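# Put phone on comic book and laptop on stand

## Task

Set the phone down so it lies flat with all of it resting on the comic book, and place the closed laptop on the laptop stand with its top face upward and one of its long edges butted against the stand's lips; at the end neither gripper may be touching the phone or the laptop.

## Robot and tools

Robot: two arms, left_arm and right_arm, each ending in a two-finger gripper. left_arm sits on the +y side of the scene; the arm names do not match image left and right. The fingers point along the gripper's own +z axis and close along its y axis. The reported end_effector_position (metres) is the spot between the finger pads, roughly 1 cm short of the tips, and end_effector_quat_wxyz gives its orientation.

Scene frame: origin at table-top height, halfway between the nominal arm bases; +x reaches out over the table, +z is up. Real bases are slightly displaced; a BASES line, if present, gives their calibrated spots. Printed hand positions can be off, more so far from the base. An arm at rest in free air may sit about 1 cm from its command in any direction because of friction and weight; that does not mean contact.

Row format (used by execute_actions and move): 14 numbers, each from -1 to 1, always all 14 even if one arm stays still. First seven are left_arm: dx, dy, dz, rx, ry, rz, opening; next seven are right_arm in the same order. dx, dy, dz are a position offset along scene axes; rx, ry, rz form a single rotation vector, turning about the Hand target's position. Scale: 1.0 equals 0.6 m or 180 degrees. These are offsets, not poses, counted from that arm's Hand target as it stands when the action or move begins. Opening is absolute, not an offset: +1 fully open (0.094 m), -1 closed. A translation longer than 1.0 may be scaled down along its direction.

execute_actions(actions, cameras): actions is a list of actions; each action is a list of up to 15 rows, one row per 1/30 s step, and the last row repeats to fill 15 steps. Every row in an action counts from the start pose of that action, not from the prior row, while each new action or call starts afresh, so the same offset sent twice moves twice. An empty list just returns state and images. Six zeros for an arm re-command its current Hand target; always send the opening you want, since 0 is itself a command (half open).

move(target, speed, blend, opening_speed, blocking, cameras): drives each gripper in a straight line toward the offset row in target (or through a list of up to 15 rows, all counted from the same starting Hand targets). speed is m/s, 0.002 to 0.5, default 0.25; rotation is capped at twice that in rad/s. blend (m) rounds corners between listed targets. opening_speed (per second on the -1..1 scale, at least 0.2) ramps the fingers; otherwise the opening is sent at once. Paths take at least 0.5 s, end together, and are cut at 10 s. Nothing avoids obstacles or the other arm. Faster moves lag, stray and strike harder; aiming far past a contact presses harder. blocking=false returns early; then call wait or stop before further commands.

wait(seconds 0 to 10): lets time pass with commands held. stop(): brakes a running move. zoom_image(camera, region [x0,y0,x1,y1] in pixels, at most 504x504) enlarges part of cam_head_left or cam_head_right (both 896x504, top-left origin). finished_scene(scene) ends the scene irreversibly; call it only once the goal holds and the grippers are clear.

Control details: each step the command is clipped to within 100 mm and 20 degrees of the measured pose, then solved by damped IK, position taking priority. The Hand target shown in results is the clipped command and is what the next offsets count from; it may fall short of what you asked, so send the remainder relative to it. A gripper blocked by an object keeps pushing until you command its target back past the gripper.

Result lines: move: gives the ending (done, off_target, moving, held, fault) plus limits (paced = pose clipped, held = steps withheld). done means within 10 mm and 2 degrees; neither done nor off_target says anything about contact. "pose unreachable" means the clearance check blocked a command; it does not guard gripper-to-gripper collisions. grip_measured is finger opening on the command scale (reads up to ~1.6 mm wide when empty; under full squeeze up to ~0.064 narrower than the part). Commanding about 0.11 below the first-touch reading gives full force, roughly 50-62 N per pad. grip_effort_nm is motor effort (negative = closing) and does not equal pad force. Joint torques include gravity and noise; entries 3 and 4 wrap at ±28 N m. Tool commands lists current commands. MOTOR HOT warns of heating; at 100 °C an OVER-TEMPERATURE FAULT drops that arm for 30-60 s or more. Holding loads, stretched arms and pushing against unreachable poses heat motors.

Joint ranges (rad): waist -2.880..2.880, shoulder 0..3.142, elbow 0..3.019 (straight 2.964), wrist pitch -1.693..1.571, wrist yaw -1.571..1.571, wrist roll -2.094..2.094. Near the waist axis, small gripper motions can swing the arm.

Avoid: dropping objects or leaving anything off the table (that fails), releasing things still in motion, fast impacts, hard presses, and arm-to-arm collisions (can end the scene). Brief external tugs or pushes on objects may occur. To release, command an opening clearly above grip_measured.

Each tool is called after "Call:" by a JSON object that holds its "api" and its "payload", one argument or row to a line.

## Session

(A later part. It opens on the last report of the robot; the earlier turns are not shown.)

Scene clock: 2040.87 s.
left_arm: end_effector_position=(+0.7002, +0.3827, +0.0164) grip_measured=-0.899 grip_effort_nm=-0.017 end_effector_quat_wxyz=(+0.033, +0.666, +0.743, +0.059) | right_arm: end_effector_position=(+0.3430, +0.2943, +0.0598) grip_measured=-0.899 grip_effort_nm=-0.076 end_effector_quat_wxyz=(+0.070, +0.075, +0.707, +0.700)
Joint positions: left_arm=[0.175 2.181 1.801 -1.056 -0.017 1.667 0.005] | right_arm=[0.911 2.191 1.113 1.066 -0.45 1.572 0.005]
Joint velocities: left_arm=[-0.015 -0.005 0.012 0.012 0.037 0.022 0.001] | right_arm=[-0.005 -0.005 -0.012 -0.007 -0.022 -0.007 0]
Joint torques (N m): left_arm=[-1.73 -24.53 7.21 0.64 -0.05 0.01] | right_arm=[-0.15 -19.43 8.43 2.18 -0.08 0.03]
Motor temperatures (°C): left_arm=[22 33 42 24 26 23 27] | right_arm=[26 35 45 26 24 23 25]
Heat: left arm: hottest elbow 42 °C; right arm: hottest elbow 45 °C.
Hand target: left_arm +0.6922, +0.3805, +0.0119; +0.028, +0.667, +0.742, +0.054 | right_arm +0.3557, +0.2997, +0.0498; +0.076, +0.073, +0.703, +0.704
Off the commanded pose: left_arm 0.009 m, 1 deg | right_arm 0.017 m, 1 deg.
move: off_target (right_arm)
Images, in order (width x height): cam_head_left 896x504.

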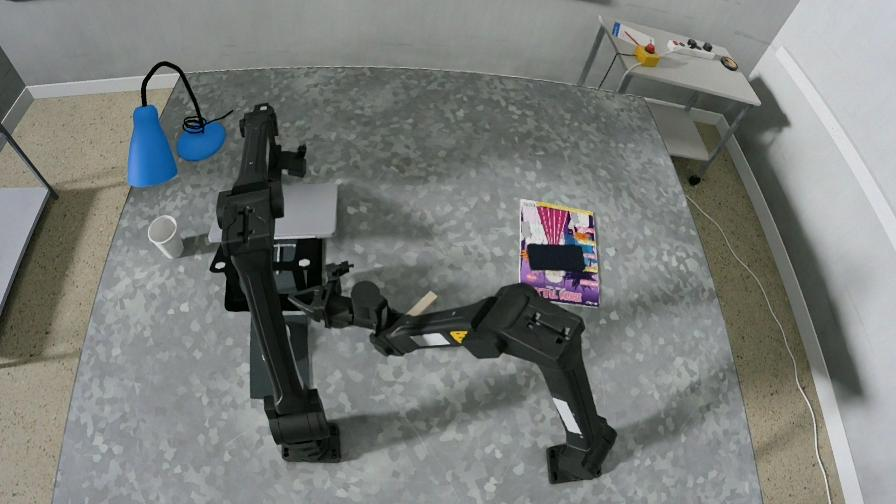

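Call:
{"api": "move", "payload": {
  "target": [0.045,0,0.02,-0.02,0.12,0,-0.9,0,0,0,0,0,0,-0.9],
  "speed": 0.15,
  "cameras": ["cam_head_left"]
}}

Call:
{"api": "zoom_image", "payload": {
  "camera": "cam_head_left",
  "region": [200, 60, 360, 330]
}}

Scene clock: 2052.63 s.
left_arm: end_effector_position=(+0.7033, +0.3859, +0.0176) grip_measured=-0.899 grip_effort_nm=-0.012 end_effector_quat_wxyz=(-0.082, +0.665, +0.738, -0.084) | right_arm: end_effector_position=(+0.3430, +0.2943, +0.0598) grip_measured=-0.899 grip_effort_nm=-0.081 end_effector_quat_wxyz=(+0.070, +0.075, +0.707, +0.700)
Joint positions: left_arm=[0.175 2.489 2.359 -1.674 -0.032 1.667 0.005] | right_arm=[0.911 2.191 1.113 1.066 -0.45 1.572 0.005]
Joint velocities: left_arm=[0.005 -0.005 0.012 -0.017 -0.022 -0.037 -0.001] | right_arm=[0.005 -0.024 -0.007 -0.007 -0.022 -0.007 0]
Joint torques (N m): left_arm=[-2.49 -24.53 15.34 -0.43 -0.11 -0.02] | right_arm=[-0.21 -19.37 8.42 2.17 -0.08 0.04]
Motor temperatures (°C): left_arm=[22 34 41 24 26 23 27] | right_arm=[26 35 45 26 24 23 25]
Heat: left arm: hottest elbow 41 °C; right arm: hottest elbow 45 °C.
Hand target: left_arm +0.7200, +0.3805, +0.0231; -0.092, +0.665, +0.735, -0.094 | right_arm +0.3557, +0.2997, +0.0498; +0.076, +0.073, +0.703, +0.704
Off the commanded pose: left_arm 0.018 m, 2 deg | right_arm 0.017 m, 1 deg.
joint sent to its limit (left arm) — joint 4 (wrist pitch), lower limit. The joint targets are off in orientation, not in position.
move: off_target (left_arm, right_arm)
Images, in order (width x height): cam_head_left 896x504.

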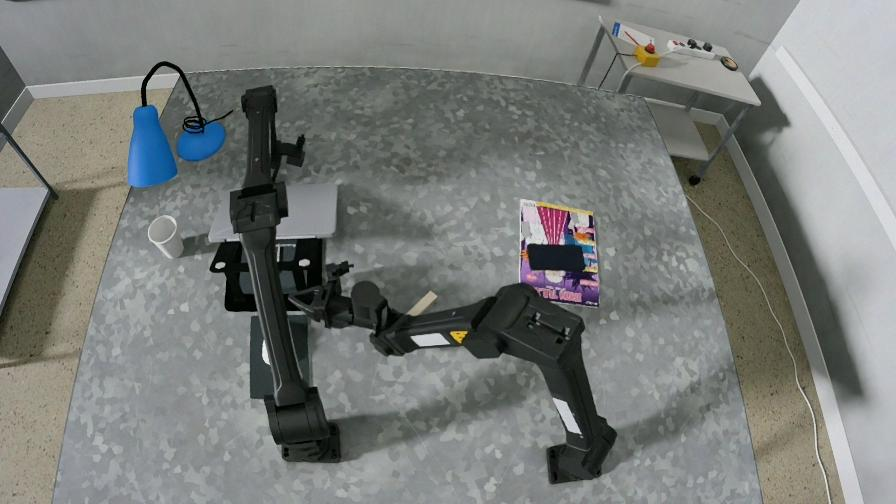

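Scaled by 1.867.

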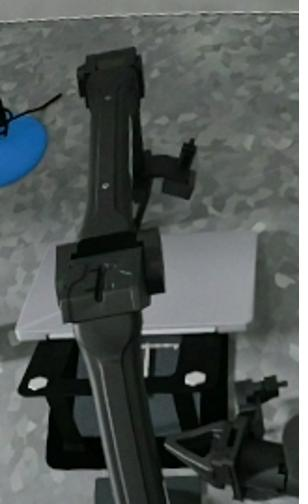

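Call:
{"api": "move", "payload": {
  "target": [-0.1,0,-0.006,0,0,0,-0.9,0,0,0,0,0,0,-0.9],
  "speed": 0.04,
  "cameras": ["cam_head_left"]
}}

Call:
{"api": "zoom_image", "payload": {
  "camera": "cam_head_left",
  "region": [200, 160, 360, 330]
}}

Scene clock: 2057.07 s.
left_arm: end_effector_position=(+0.6786, +0.3816, +0.0159) grip_measured=-0.899 grip_effort_nm=-0.012 end_effector_quat_wxyz=(-0.077, +0.667, +0.738, -0.074) | right_arm: end_effector_position=(+0.3430, +0.2943, +0.0598) grip_measured=-0.899 grip_effort_nm=-0.076 end_effector_quat_wxyz=(+0.070, +0.075, +0.707, +0.700)
Joint positions: left_arm=[0.175 2.372 2.137 -1.547 -0.036 1.669 0.005] | right_arm=[0.911 2.191 1.113 1.066 -0.45 1.572 0.005]
Joint velocities: left_arm=[0.005 -0.005 -0.007 0.017 0.022 -0.037 0] | right_arm=[-0.024 -0.005 -0.002 0.002 0.007 -0.037 0]
Joint torques (N m): left_arm=[-0.56 -27.28 5.9 -1.48 -0.08 0.11] | right_arm=[-0.09 -19.37 8.43 2.19 -0.08 0.03]
Motor temperatures (°C): left_arm=[22 34 42 24 26 23 26] | right_arm=[26 35 45 26 24 23 25]
Heat: left arm: hottest elbow 42 °C; right arm: hottest elbow 45 °C.
Hand target: left_arm +0.6595, +0.3810, +0.0196; -0.093, +0.666, +0.735, -0.094 | right_arm +0.3557, +0.2997, +0.0498; +0.076, +0.073, +0.703, +0.704
Off the commanded pose: left_arm 0.019 m, 3 deg | right_arm 0.017 m, 1 deg.
move: off_target (left_arm, right_arm)
Images, in order (width x height): cam_head_left 896x504.

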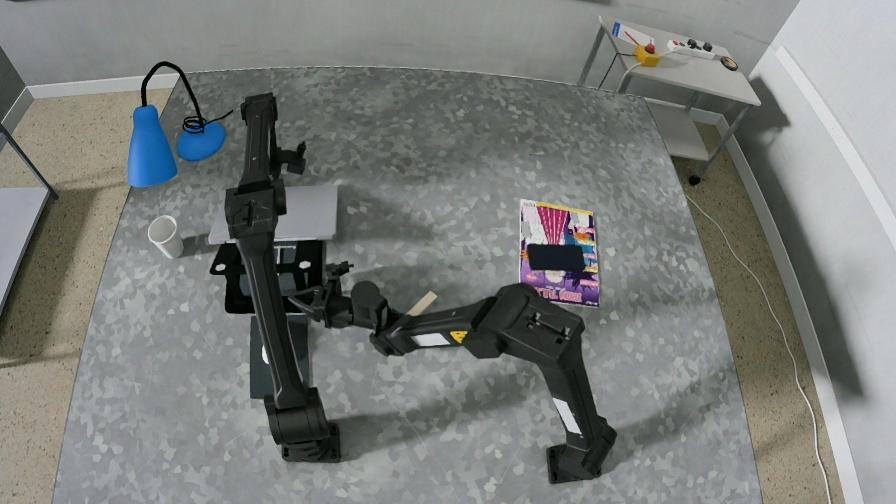

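Scaled by 2.965.

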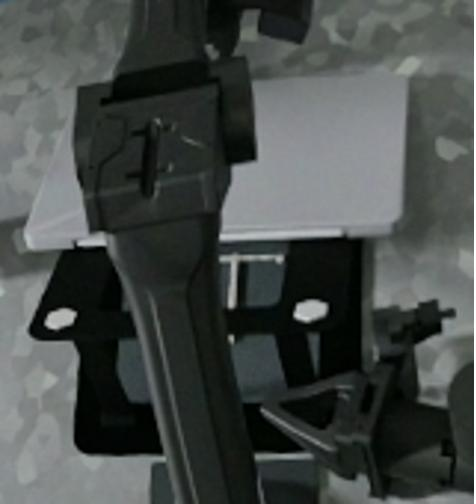

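Call:
{"api": "move", "payload": {
  "target": [-0.05,0,0.003,0,0,0,-0.9,0,0,0,0,0,0,-0.9],
  "speed": 0.03,
  "cameras": ["cam_head_left"]
}}

Call:
{"api": "zoom_image", "payload": {
  "camera": "cam_head_left",
  "region": [200, 160, 360, 330]
}}

Scene clock: 2061.70 s.
left_arm: end_effector_position=(+0.6536, +0.3771, +0.0153) grip_measured=-0.899 grip_effort_nm=-0.007 end_effector_quat_wxyz=(-0.075, +0.670, +0.735, -0.072) | right_arm: end_effector_position=(+0.3425, +0.2944, +0.0599) grip_measured=-0.899 grip_effort_nm=-0.081 end_effector_quat_wxyz=(+0.069, +0.073, +0.707, +0.700)
Joint positions: left_arm=[0.175 2.286 1.977 -1.467 -0.037 1.677 0.005] | right_arm=[0.911 2.191 1.113 1.067 -0.453 1.572 0.005]
Joint velocities: left_arm=[-0.015 -0.005 -0.012 -0.007 -0.037 0.037 0] | right_arm=[-0.015 -0.005 -0.007 0.012 -0.066 0.037 0.001]
Joint torques (N m): left_arm=[-0.67 -26.23 5.59 -1.8 -0.15 0.06] | right_arm=[-0.09 -19.43 8.42 2.14 0.02 0.04]
Motor temperatures (°C): left_arm=[22 34 41 24 26 23 26] | right_arm=[26 35 45 26 24 23 25]
Heat: left arm: hottest elbow 41 °C; right arm: hottest elbow 45 °C.
Hand target: left_arm +0.6293, +0.3813, +0.0216; -0.093, +0.665, +0.735, -0.094 | right_arm +0.3557, +0.2997, +0.0498; +0.076, +0.073, +0.703, +0.704
Off the commanded pose: left_arm 0.025 m, 3 deg | right_arm 0.017 m, 1 deg.
move: off_target (left_arm, right_arm)
Images, in order (width x height): cam_head_left 896x504.

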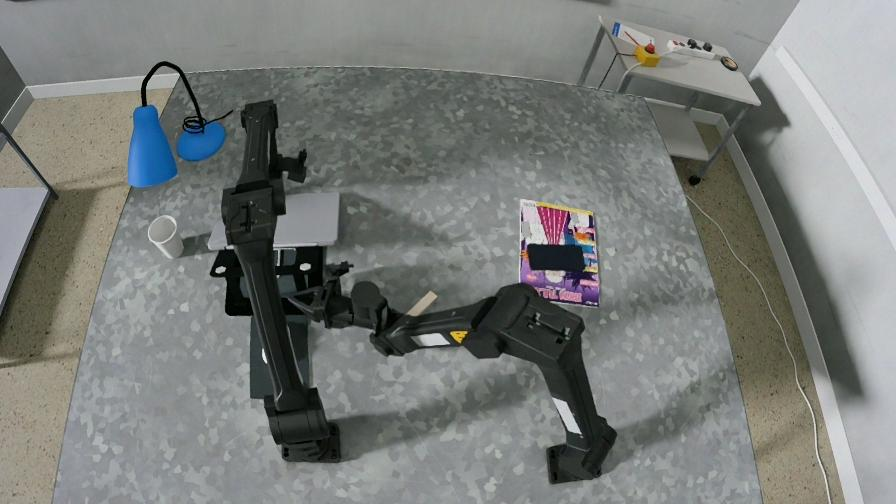

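Scaled by 2.965.

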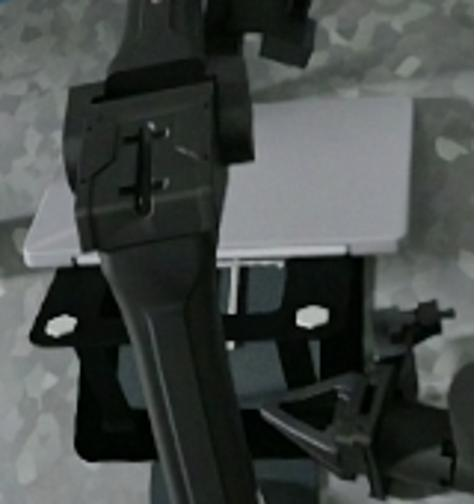

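Call:
{"api": "move", "payload": {
  "target": [-0.06,0,0.003,0,0,0,-0.9,0,0,0,0,0,0,-0.9],
  "speed": 0.03,
  "cameras": ["cam_head_left"]
}}

Call:
{"api": "zoom_image", "payload": {
  "camera": "cam_head_left",
  "region": [200, 160, 360, 330]
}}

Scene clock: 2066.87 s.
left_arm: end_effector_position=(+0.6321, +0.3752, +0.0181) grip_measured=-0.900 grip_effort_nm=0.037 end_effector_quat_wxyz=(-0.064, +0.674, +0.734, -0.057) | right_arm: end_effector_position=(+0.3364, +0.2970, +0.0606) grip_measured=-0.899 grip_effort_nm=-0.076 end_effector_quat_wxyz=(+0.061, +0.065, +0.707, +0.702)
Joint positions: left_arm=[0.179 2.196 1.828 -1.37 -0.038 1.69 0.005] | right_arm=[0.916 2.191 1.113 1.07 -0.47 1.572 0.005]
Joint velocities: left_arm=[-0.015 0.005 0.002 -0.007 0.007 0.022 -0.001] | right_arm=[0.005 0.015 -0.007 0.007 0.022 0.037 0]
Joint torques (N m): left_arm=[0.67 -25.88 4.12 -2.58 -0.18 0.11] | right_arm=[-0.67 -19.37 8.32 2.07 0.59 0.04]
Motor temperatures (°C): left_arm=[22 34 41 24 26 23 26] | right_arm=[26 35 45 26 24 23 25]
Heat: left arm: hottest elbow 41 °C; right arm: hottest elbow 45 °C.
Hand target: left_arm +0.5932, +0.3817, +0.0238; -0.093, +0.665, +0.735, -0.094 | right_arm +0.3558, +0.2997, +0.0499; +0.076, +0.073, +0.703, +0.704
Off the commanded pose: left_arm 0.040 m, 5 deg | right_arm 0.022 m, 2 deg.
move: off_target (left_arm, right_arm)
Images, in order (width x height): cam_head_left 896x504.

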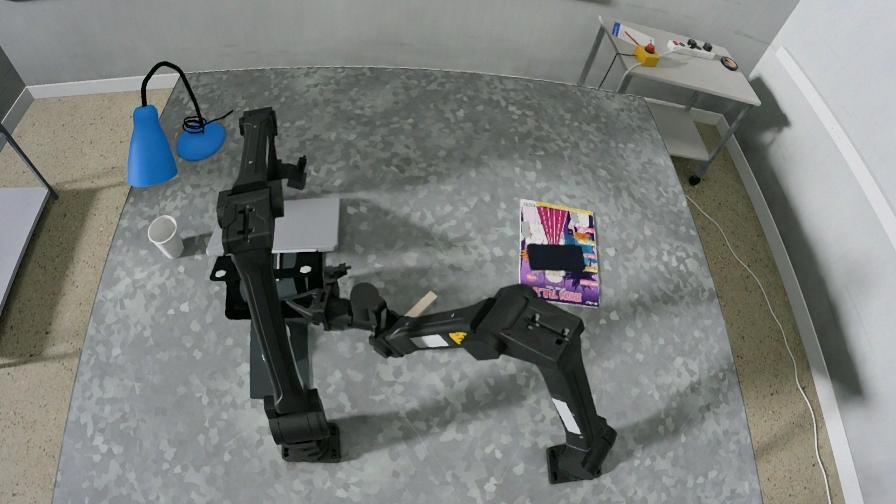

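Scaled by 2.965.

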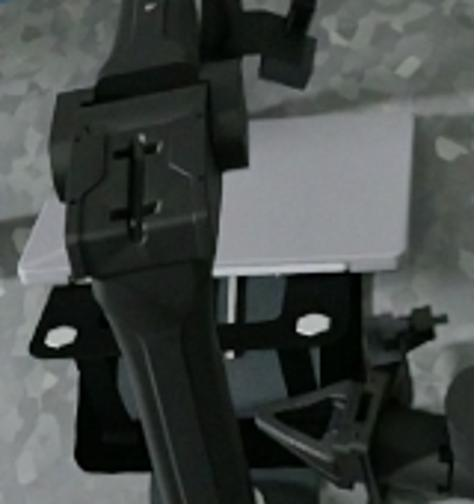

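Call:
{"api": "move", "payload": {
  "target": [-0.05,0,0.003,0,0,0,-0.9,0.04,0.005,0,0,0,0,-0.9],
  "speed": 0.03,
  "cameras": ["cam_head_left"]
}}

Call:
{"api": "zoom_image", "payload": {
  "camera": "cam_head_left",
  "region": [200, 160, 360, 330]
}}

Scene clock: 2077.03 s.
left_arm: end_effector_position=(+0.6076, +0.3741, +0.0261) grip_measured=-0.900 grip_effort_nm=0.042 end_effector_quat_wxyz=(-0.059, +0.675, +0.733, -0.051) | right_arm: end_effector_position=(+0.3315, +0.2983, +0.0602) grip_measured=-0.899 grip_effort_nm=-0.076 end_effector_quat_wxyz=(+0.050, +0.054, +0.707, +0.703)
Joint positions: left_arm=[0.186 2.115 1.71 -1.318 -0.038 1.7 0.005] | right_arm=[0.916 2.193 1.116 1.07 -0.503 1.572 0.005]
Joint velocities: left_arm=[-0.015 -0.015 -0.002 0.027 -0.051 -0.125 0] | right_arm=[-0.005 -0.005 -0.007 0.012 -0.066 -0.037 0]
Joint torques (N m): left_arm=[0.21 -24.23 3.59 -2.91 -0.26 0.11] | right_arm=[-2.73 -18.32 11.14 1.16 0.66 0.03]
Motor temperatures (°C): left_arm=[22 33 40 24 26 23 26] | right_arm=[26 35 44 26 24 23 25]
Heat: left arm: hottest elbow 40 °C; right arm: hottest elbow 44 °C.
Hand target: left_arm +0.5630, +0.3820, +0.0256; -0.093, +0.665, +0.735, -0.094 | right_arm +0.3795, +0.3025, +0.0493; +0.076, +0.073, +0.703, +0.704
Off the commanded pose: left_arm 0.045 m, 6 deg | right_arm 0.050 m, 4 deg.
move: off_target (left_arm, right_arm)
Images, in order (width x height): cam_head_left 896x504.

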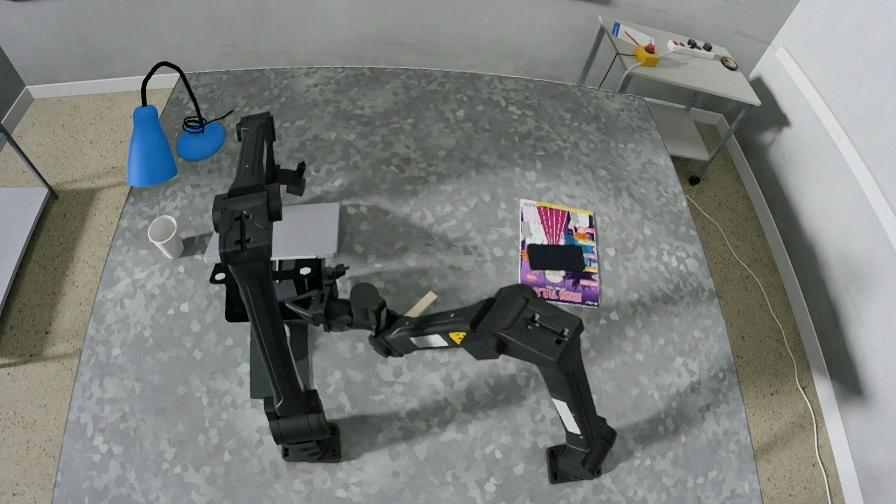

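Scaled by 2.965.

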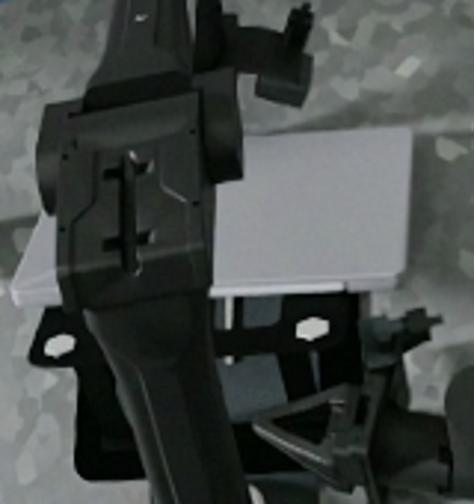

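Call:
{"api": "move", "payload": {
  "target": [-0.04,0,0.01,0,0,0,-0.9,0.02,0,0,0,0,0,-0.9],
  "speed": 0.03,
  "cameras": ["cam_head_left","cam_head_right"]
}}

Call:
{"api": "zoom_image", "payload": {
  "camera": "cam_head_left",
  "region": [200, 160, 360, 330]
}}

Call:
{"api": "zoom_image", "payload": {
  "camera": "cam_head_right",
  "region": [200, 160, 370, 330]
}}

Scene clock: 2082.57 s.
left_arm: end_effector_position=(+0.5828, +0.3746, +0.0299) grip_measured=-0.901 grip_effort_nm=0.076 end_effector_quat_wxyz=(-0.061, +0.674, +0.734, -0.054) | right_arm: end_effector_position=(+0.3325, +0.2987, +0.0604) grip_measured=-0.899 grip_effort_nm=-0.061 end_effector_quat_wxyz=(+0.044, +0.047, +0.707, +0.704)
Joint positions: left_arm=[0.196 2.055 1.619 -1.292 -0.04 1.706 0.005] | right_arm=[0.91 2.197 1.124 1.068 -0.526 1.572 0.005]
Joint velocities: left_arm=[-0.005 -0.005 0.002 0.022 -0.037 0.007 0] | right_arm=[-0.024 -0.015 -0.017 0.012 -0.081 -0.022 0]
Joint torques (N m): left_arm=[0.85 -23.59 3.38 -2.77 -0.31 0.1] | right_arm=[-3.55 -18.26 11.85 0.85 0.87 0.03]
Motor temperatures (°C): left_arm=[22 34 40 24 26 23 26] | right_arm=[26 35 45 26 24 23 25]
Heat: left arm: hottest elbow 40 °C; right arm: hottest elbow 45 °C.
Hand target: left_arm +0.5390, +0.3824, +0.0317; -0.093, +0.665, +0.735, -0.094 | right_arm +0.3917, +0.3023, +0.0492; +0.076, +0.073, +0.703, +0.704
Off the commanded pose: left_arm 0.044 m, 6 deg | right_arm 0.060 m, 5 deg.
move: off_target (left_arm, right_arm)

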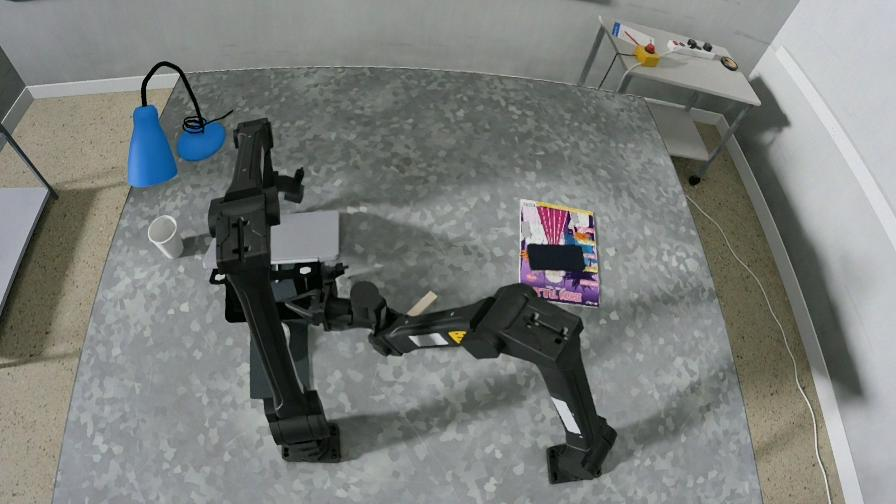

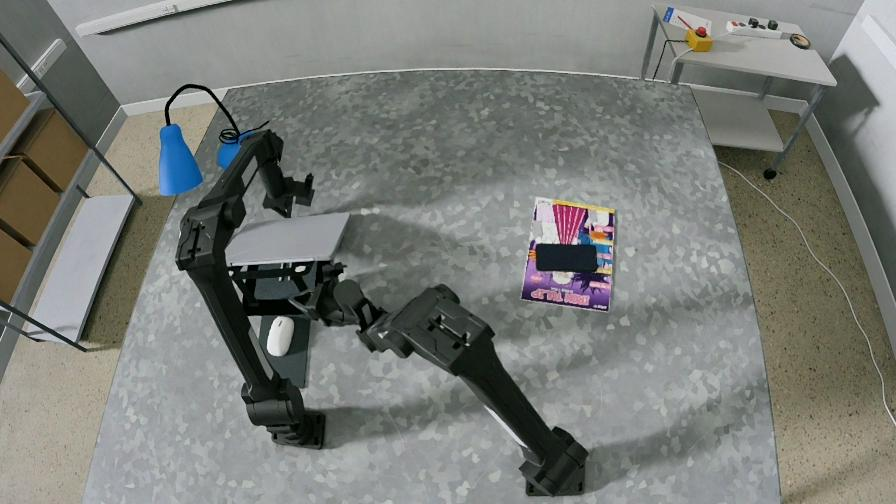

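Scaled by 2.965.

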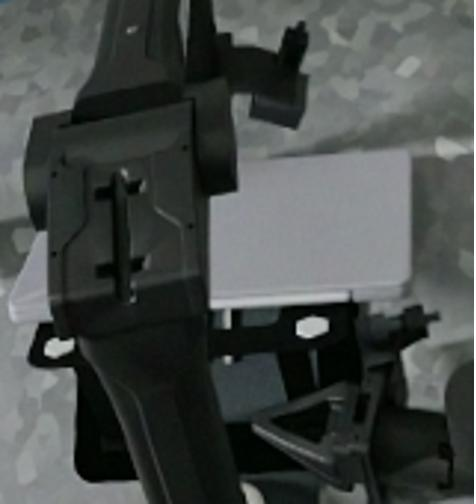

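Scaled by 2.965.

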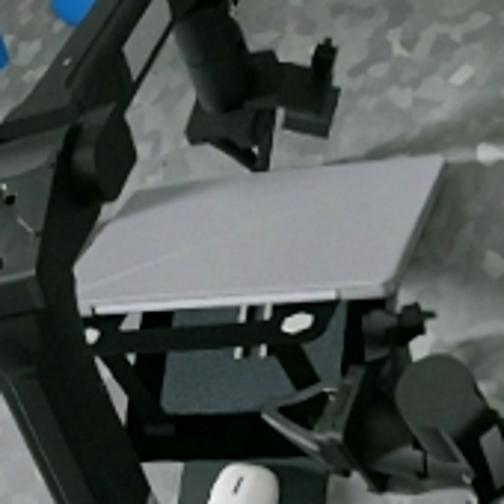

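Call:
{"api": "move", "payload": {
  "target": [-0.03,0,0.006,0,0,0,-0.9,0,0,0,0,0,0,-0.9],
  "speed": 0.03,
  "cameras": ["cam_head_left","cam_head_right"]
}}

Call:
{"api": "zoom_image", "payload": {
  "camera": "cam_head_left",
  "region": [200, 160, 360, 330]
}}

Call:
{"api": "zoom_image", "payload": {
  "camera": "cam_head_right",
  "region": [200, 160, 370, 330]
}}

Scene clock: 2096.97 s.
left_arm: end_effector_position=(+0.5719, +0.3888, +0.0303) grip_measured=-0.901 grip_effort_nm=0.076 end_effector_quat_wxyz=(-0.057, +0.667, +0.742, -0.042) | right_arm: end_effector_position=(+0.3317, +0.2990, +0.0605) grip_measured=-0.899 grip_effort_nm=-0.061 end_effector_quat_wxyz=(+0.042, +0.045, +0.707, +0.704)
Joint positions: left_arm=[0.222 2.023 1.569 -1.251 -0.049 1.712 0.005] | right_arm=[0.91 2.197 1.124 1.068 -0.532 1.572 0.005]
Joint velocities: left_arm=[-0.005 -0.015 0.007 0.002 0.007 -0.007 -0.001] | right_arm=[0.005 -0.005 -0.007 -0.007 -0.022 0.022 0]
Joint torques (N m): left_arm=[-1.26 -23.77 2.67 -3.63 -0.11 0.11] | right_arm=[-3.43 -18.26 11.81 0.85 1.05 0.04]
Motor temperatures (°C): left_arm=[22 35 39 24 26 23 26] | right_arm=[26 35 44 25 25 23 25]
Heat: left arm: hottest elbow 39 °C; right arm: hottest elbow 44 °C.
Hand target: left_arm +0.5209, +0.3825, +0.0353; -0.093, +0.665, +0.735, -0.094 | right_arm +0.3915, +0.3024, +0.0492; +0.076, +0.073, +0.703, +0.704
Off the commanded pose: left_arm 0.052 m, 7 deg | right_arm 0.061 m, 5 deg.
move: off_target (left_arm, right_arm)

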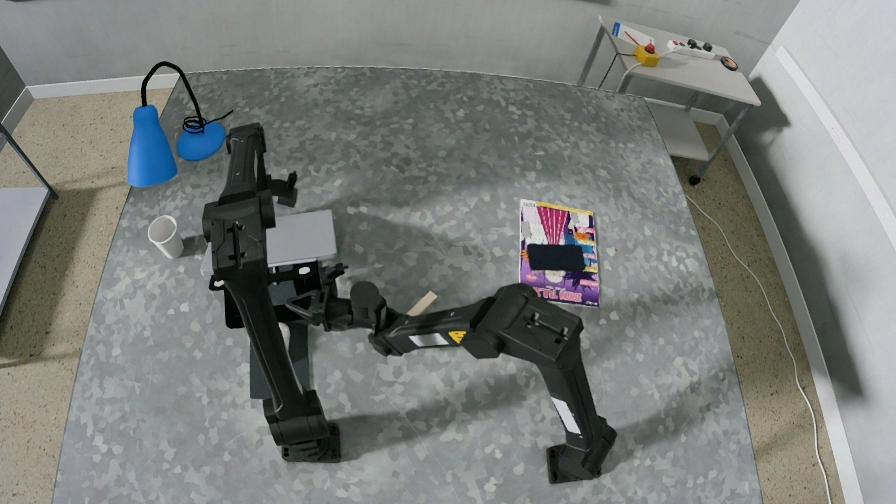

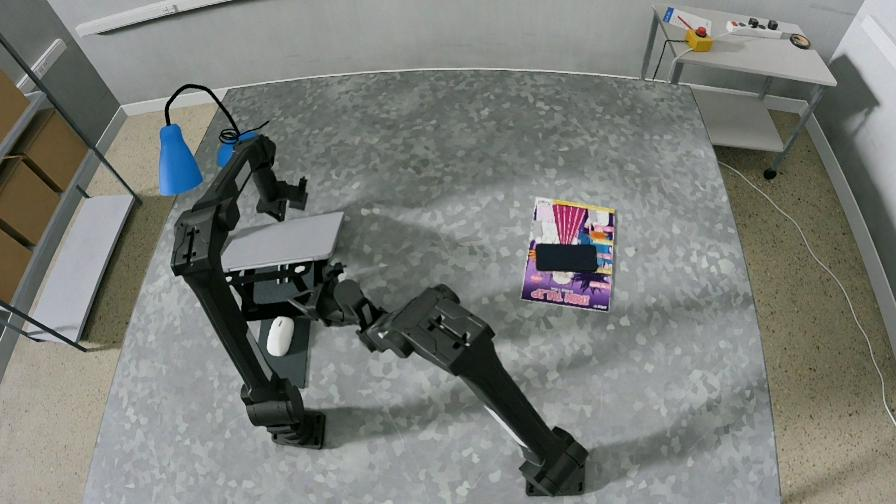

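Scaled by 2.965.

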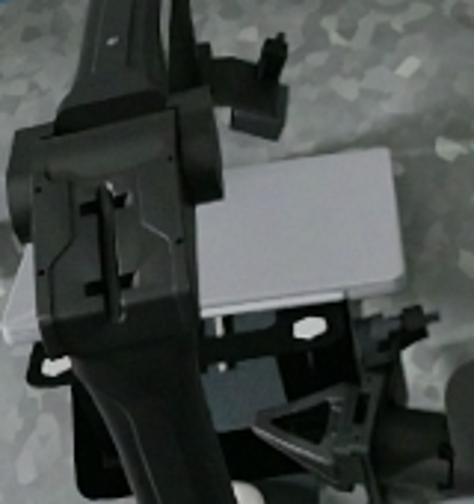

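Scaled by 2.965.

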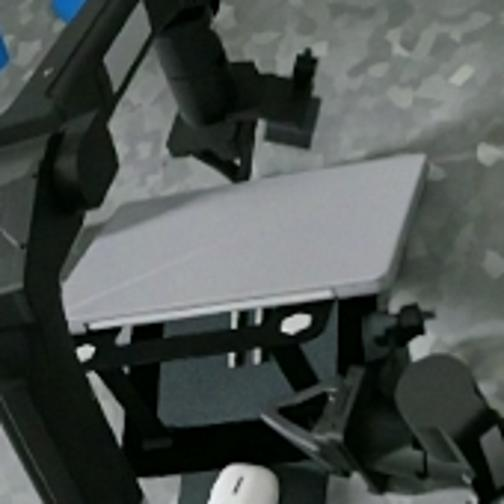

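Call:
{"api": "move", "payload": {
  "target": [
    [0.14,0.01,0,0,0,0,-0.9,-0.09,0,0.01,0,0,0,-0.9],
    [0.17,0.01,0.25,0,0,0,-0.9,-0.09,0,0.01,0,0,0,-0.9]
  ],
  "speed": 0.15,
  "cameras": ["cam_head_left","cam_head_right"]
}}

Call:
{"api": "zoom_image", "payload": {
  "camera": "cam_head_left",
  "region": [190, 180, 370, 340]
}}

Call:
{"api": "zoom_image", "payload": {
  "camera": "cam_head_right",
  "region": [190, 180, 370, 340]
}}

Scene clock: 2102.70 s.
left_arm: end_effector_position=(+0.6076, +0.3949, +0.1544) grip_measured=-0.901 grip_effort_nm=0.076 end_effector_quat_wxyz=(-0.074, +0.667, +0.738, -0.067) | right_arm: end_effector_position=(+0.3347, +0.3041, +0.0609) grip_measured=-0.899 grip_effort_nm=-0.066 end_effector_quat_wxyz=(+0.069, +0.071, +0.705, +0.703)
Joint positions: left_arm=[0.217 2.067 1.973 -1.67 -0.049 1.71 0.005] | right_arm=[0.931 2.197 1.124 1.069 -0.437 1.572 0.005]
Joint velocities: left_arm=[0.005 -0.015 -0.002 0.012 -0.007 0.022 -0.001] | right_arm=[-0.005 -0.024 -0.017 -0.007 -0.007 0.007 -0.001]
Joint torques (N m): left_arm=[-2.73 -23.3 15.2 -0.51 0.09 -0.07] | right_arm=[0.44 -22.01 5.71 2.17 0.44 0.04]
Motor temperatures (°C): left_arm=[22 34 40 24 26 23 26] | right_arm=[26 35 44 25 25 23 25]
Heat: left arm: hottest elbow 40 °C; right arm: hottest elbow 44 °C.
Hand target: left_arm +0.6247, +0.3898, +0.1850; -0.092, +0.665, +0.735, -0.094 | right_arm +0.3378, +0.3030, +0.0561; +0.076, +0.073, +0.703, +0.704
Off the commanded pose: left_arm 0.035 m, 4 deg | right_arm 0.007 m, 1 deg.
joint sent to its limit (left arm) — joint 4 (wrist pitch), lower limit. The joint targets are off in orientation, not in position.
move: off_target (left_arm)

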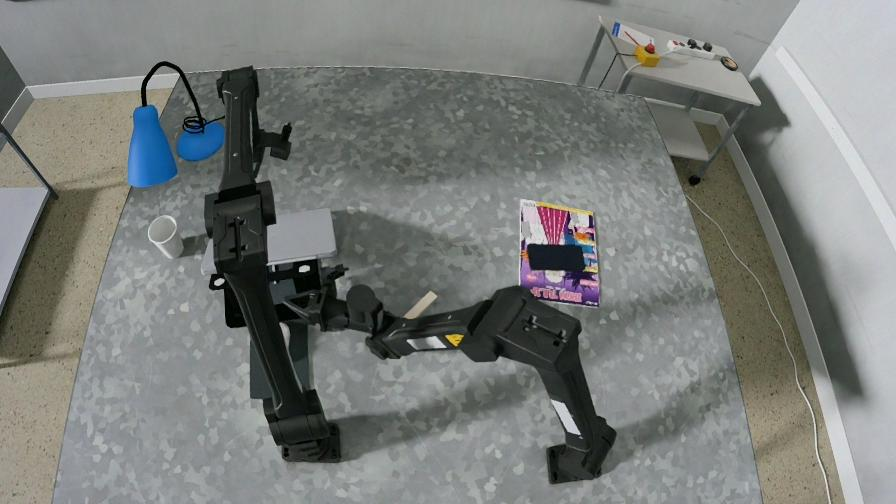

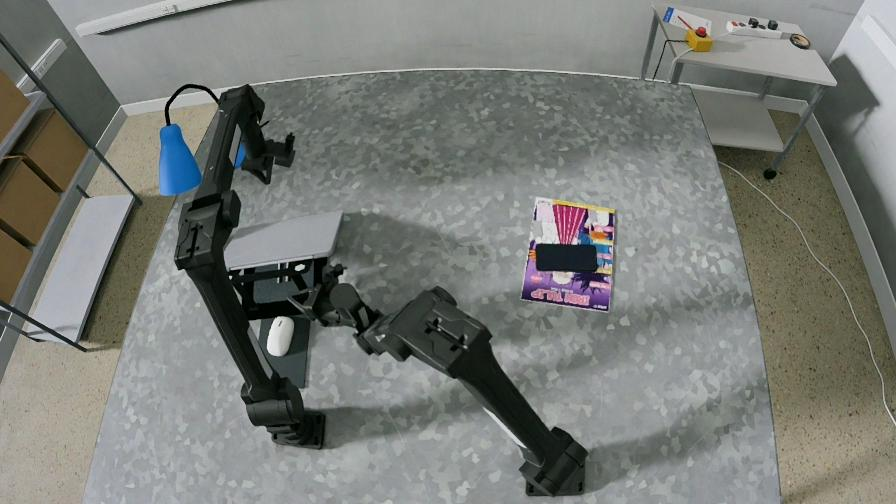

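Scaled by 2.800.

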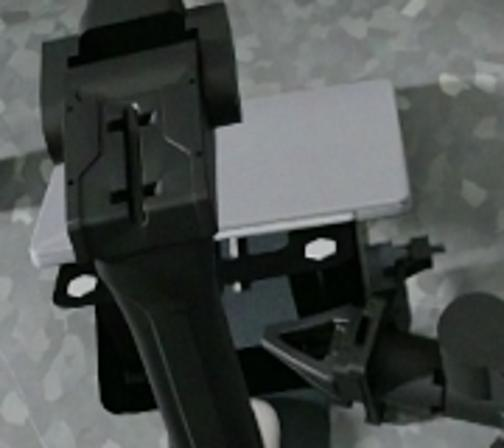

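Scaled by 2.800.

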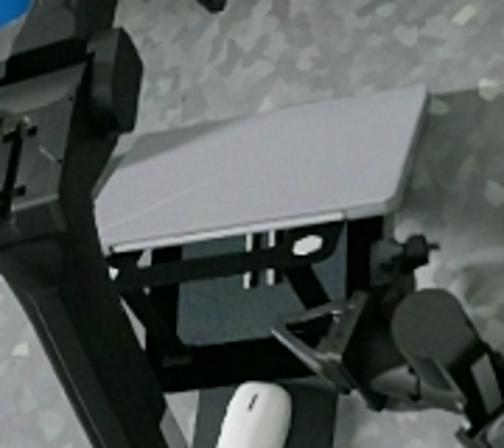

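Call:
{"api": "zoom_image", "payload": {
  "camera": "cam_head_right",
  "region": [215, 200, 355, 260]
}}

Call:
{"api": "zoom_image", "payload": {
  "camera": "cam_head_left",
  "region": [195, 195, 345, 285]
}}

Scaled by 3.600.

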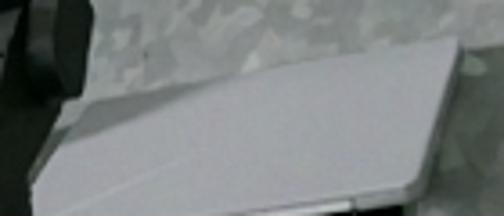

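Scaled by 3.360.

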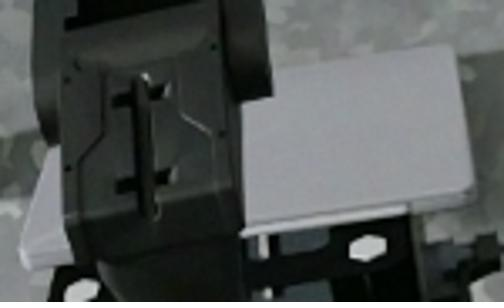

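Call:
{"api": "move", "payload": {
  "target": [
    [0.04,-0.02,-0.15,-0.015,0.09,0,-0.9,0,0,0,0,0,0,-0.9],
    [0.04,-0.02,-0.275,-0.015,0.09,0,-0.9,0,0,0,0,0,0,-0.9],
    [0.0,-0.02,-0.275,-0.015,0.09,0,-0.9,0.03,0,0,0,0,0,-0.9]
  ],
  "speed": 0.1,
  "cameras": ["cam_head_left","cam_head_right"]
}}

Call:
{"api": "zoom_image", "payload": {
  "camera": "cam_head_right",
  "region": [190, 160, 370, 340]
}}

Scene clock: 2142.50 s.
left_arm: end_effector_position=(+0.6272, +0.3797, +0.0154) grip_measured=-0.901 grip_effort_nm=0.076 end_effector_quat_wxyz=(-0.134, +0.661, +0.724, -0.142) | right_arm: end_effector_position=(+0.3341, +0.3034, +0.0609) grip_measured=-0.899 grip_effort_nm=-0.066 end_effector_quat_wxyz=(+0.064, +0.066, +0.705, +0.703)
Joint positions: left_arm=[0.184 2.355 2.068 -1.674 -0.053 1.682 0.005] | right_arm=[0.928 2.197 1.124 1.069 -0.453 1.572 0.005]
Joint velocities: left_arm=[-0.015 -0.015 -0.007 0.007 0.037 -0.007 -0.001] | right_arm=[-0.015 -0.005 -0.002 -0.007 0.022 0.022 0.001]
Joint torques (N m): left_arm=[-1.61 -25.35 7.34 -0.79 -0.09 -0.04] | right_arm=[-1.03 -20.89 7.95 1.54 0.11 0.04]
Motor temperatures (°C): left_arm=[22 34 47 24 26 23 26] | right_arm=[26 39 42 26 24 23 25]
Heat: left arm: hottest elbow 47 °C; right arm: hottest elbow 42 °C.
Hand target: left_arm +0.6231, +0.3756, +0.0198; -0.180, +0.648, +0.712, -0.203 | right_arm +0.3557, +0.3029, +0.0558; +0.076, +0.073, +0.703, +0.704
Off the commanded pose: left_arm 0.006 m, 9 deg | right_arm 0.022 m, 2 deg.
joint sent to its limit (left arm) — joint 4 (wrist pitch), lower limit. The joint targets are off in orientation, not in position.
move: off_target (left_arm, right_arm)

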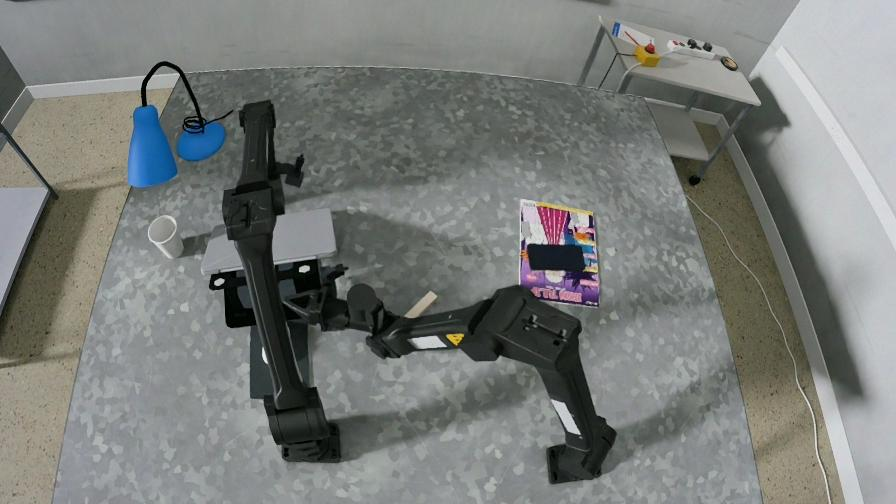

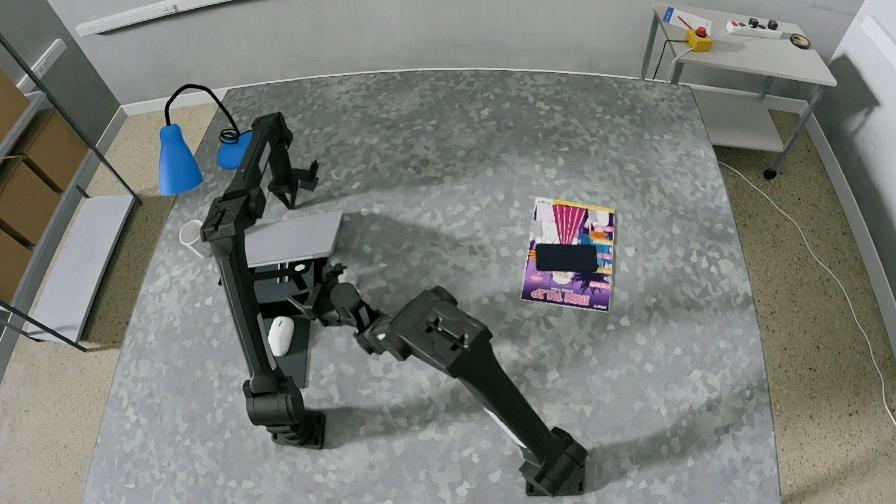

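Scaled by 2.800.

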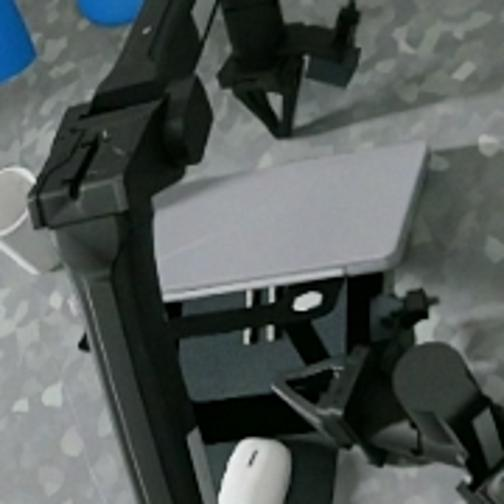

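Call:
{"api": "move", "payload": {
  "target": [-0.075,0,0,0,0,0,-0.9,0,0,0,0,0,0,-0.9],
  "speed": 0.04,
  "cameras": ["cam_head_right"]
}}

Call:
{"api": "zoom_image", "payload": {
  "camera": "cam_head_right",
  "region": [190, 160, 370, 340]
}}

Scene clock: 2149.17 s.
left_arm: end_effector_position=(+0.5848, +0.3717, +0.0140) grip_measured=-0.901 grip_effort_nm=0.076 end_effector_quat_wxyz=(-0.160, +0.657, +0.716, -0.173) | right_arm: end_effector_position=(+0.3342, +0.3032, +0.0609) grip_measured=-0.899 grip_effort_nm=-0.066 end_effector_quat_wxyz=(+0.064, +0.066, +0.705, +0.703)
Joint positions: left_arm=[0.184 2.291 1.921 -1.674 -0.06 1.682 0.005] | right_arm=[0.927 2.197 1.124 1.069 -0.453 1.572 0.005]
Joint velocities: left_arm=[-0.005 -0.005 -0.012 -0.002 -0.022 -0.022 0.001] | right_arm=[0.005 -0.005 0.007 0.002 -0.081 -0.007 -0.001]
Joint torques (N m): left_arm=[-1.32 -25.58 6.75 -0.91 -0.11 0.09] | right_arm=[-1.08 -20.89 7.98 1.52 0.12 0.04]
Motor temperatures (°C): left_arm=[22 34 45 24 26 23 26] | right_arm=[26 39 42 26 24 23 25]
Heat: left arm: hottest elbow 45 °C; right arm: hottest elbow 42 °C.
Hand target: left_arm +0.5778, +0.3760, +0.0198; -0.181, +0.648, +0.711, -0.203 | right_arm +0.3559, +0.3028, +0.0558; +0.076, +0.073, +0.703, +0.704
Off the commanded pose: left_arm 0.010 m, 4 deg | right_arm 0.022 m, 2 deg.
joint sent to its limit (left arm) — joint 4 (wrist pitch), lower limit. The joint targets are off in orientation, not in position.
move: off_target (left_arm, right_arm)
Images, in order (width x height): cam_head_right 896x504.

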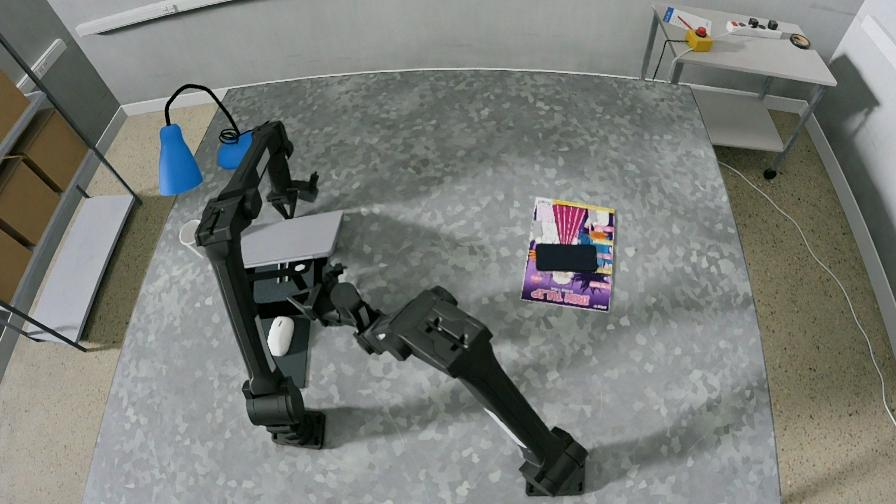

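Scaled by 2.800.

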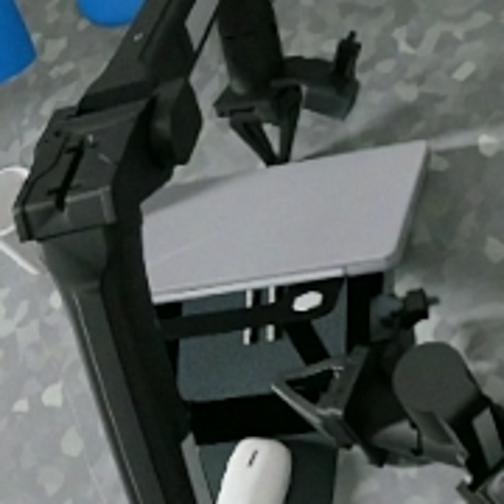

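Call:
{"api": "move", "payload": {
  "target": [
    [-0.035,0,0,0,0,0,-0.9,0,0,0,0,0,0,-0.9],
    [-0.045,0,0.06,0,0,0,-0.9,0,0,0,0,0,0,-0.9]
  ],
  "speed": 0.03,
  "cameras": ["cam_head_right","cam_head_left"]
}}

Call:
{"api": "zoom_image", "payload": {
  "camera": "cam_head_right",
  "region": [190, 160, 370, 340]
}}

Scene clock: 2154.67 s.
left_arm: end_effector_position=(+0.5740, +0.3711, +0.0174) grip_measured=-0.901 grip_effort_nm=0.076 end_effector_quat_wxyz=(-0.151, +0.658, +0.720, -0.159) | right_arm: end_effector_position=(+0.3322, +0.3036, +0.0609) grip_measured=-0.899 grip_effort_nm=-0.066 end_effector_quat_wxyz=(+0.060, +0.062, +0.706, +0.703)
Joint positions: left_arm=[0.186 2.234 1.837 -1.613 -0.062 1.682 0.005] | right_arm=[0.927 2.197 1.124 1.069 -0.465 1.572 0.005]
Joint velocities: left_arm=[-0.005 0.005 0.007 -0.012 0.037 0.022 0.001] | right_arm=[0.005 -0.015 0.002 0.017 0.007 -0.007 0.001]
Joint torques (N m): left_arm=[-0.15 -28.34 5.48 -2.95 -0.19 0.2] | right_arm=[-1.2 -20.89 7.92 1.55 0.52 0.04]
Motor temperatures (°C): left_arm=[22 34 44 24 26 23 26] | right_arm=[26 39 43 26 24 23 25]
Heat: left arm: hottest elbow 44 °C; right arm: hottest elbow 43 °C.
Hand target: left_arm +0.5510, +0.3766, +0.0559; -0.181, +0.648, +0.711, -0.203 | right_arm +0.3558, +0.3028, +0.0558; +0.076, +0.073, +0.703, +0.704
Off the commanded pose: left_arm 0.045 m, 6 deg | right_arm 0.024 m, 2 deg.
joint sent to its limit (left arm) — joint 4 (wrist pitch), lower limit. The joint targets are off in orientation, not in position.
move: off_target (left_arm, right_arm)

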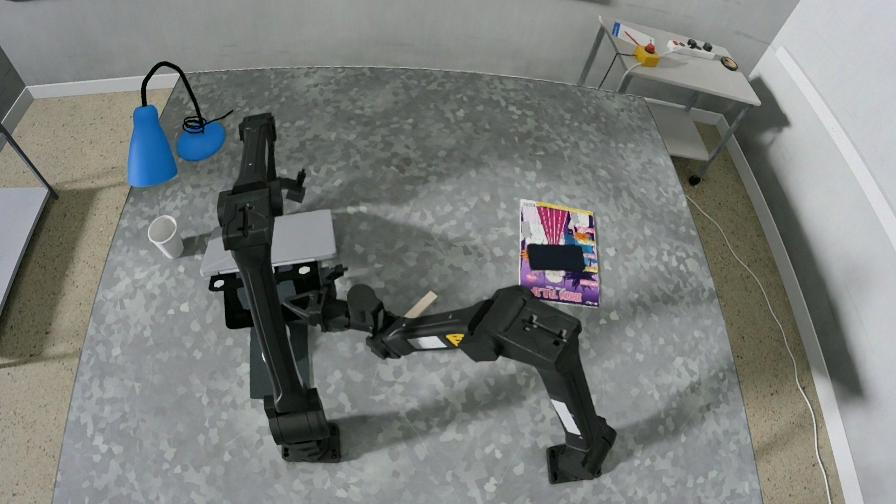

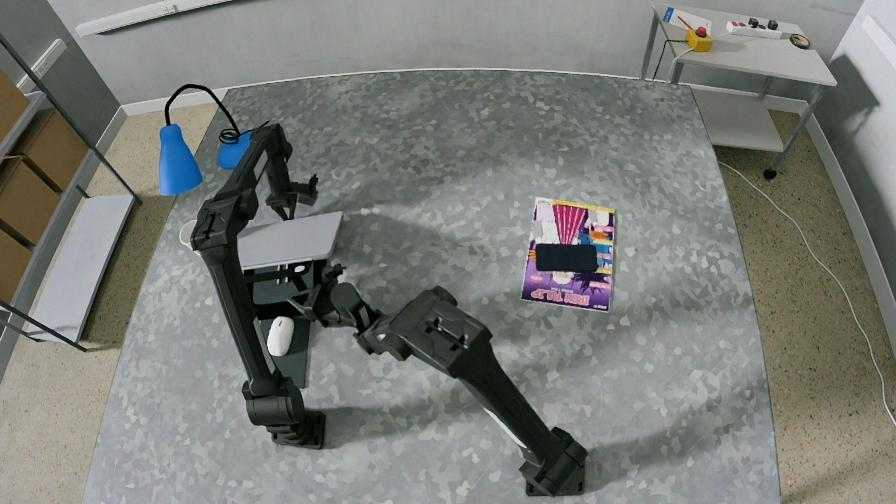

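Scaled by 2.800.

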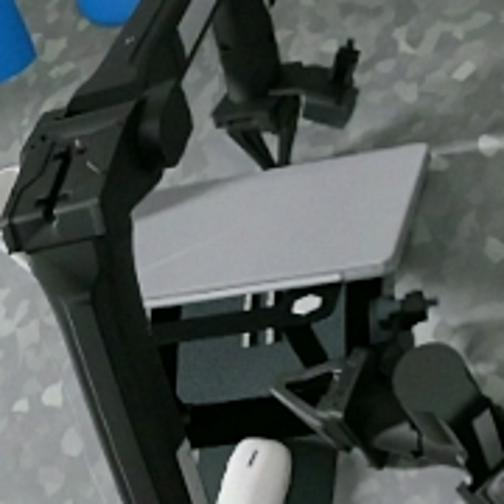

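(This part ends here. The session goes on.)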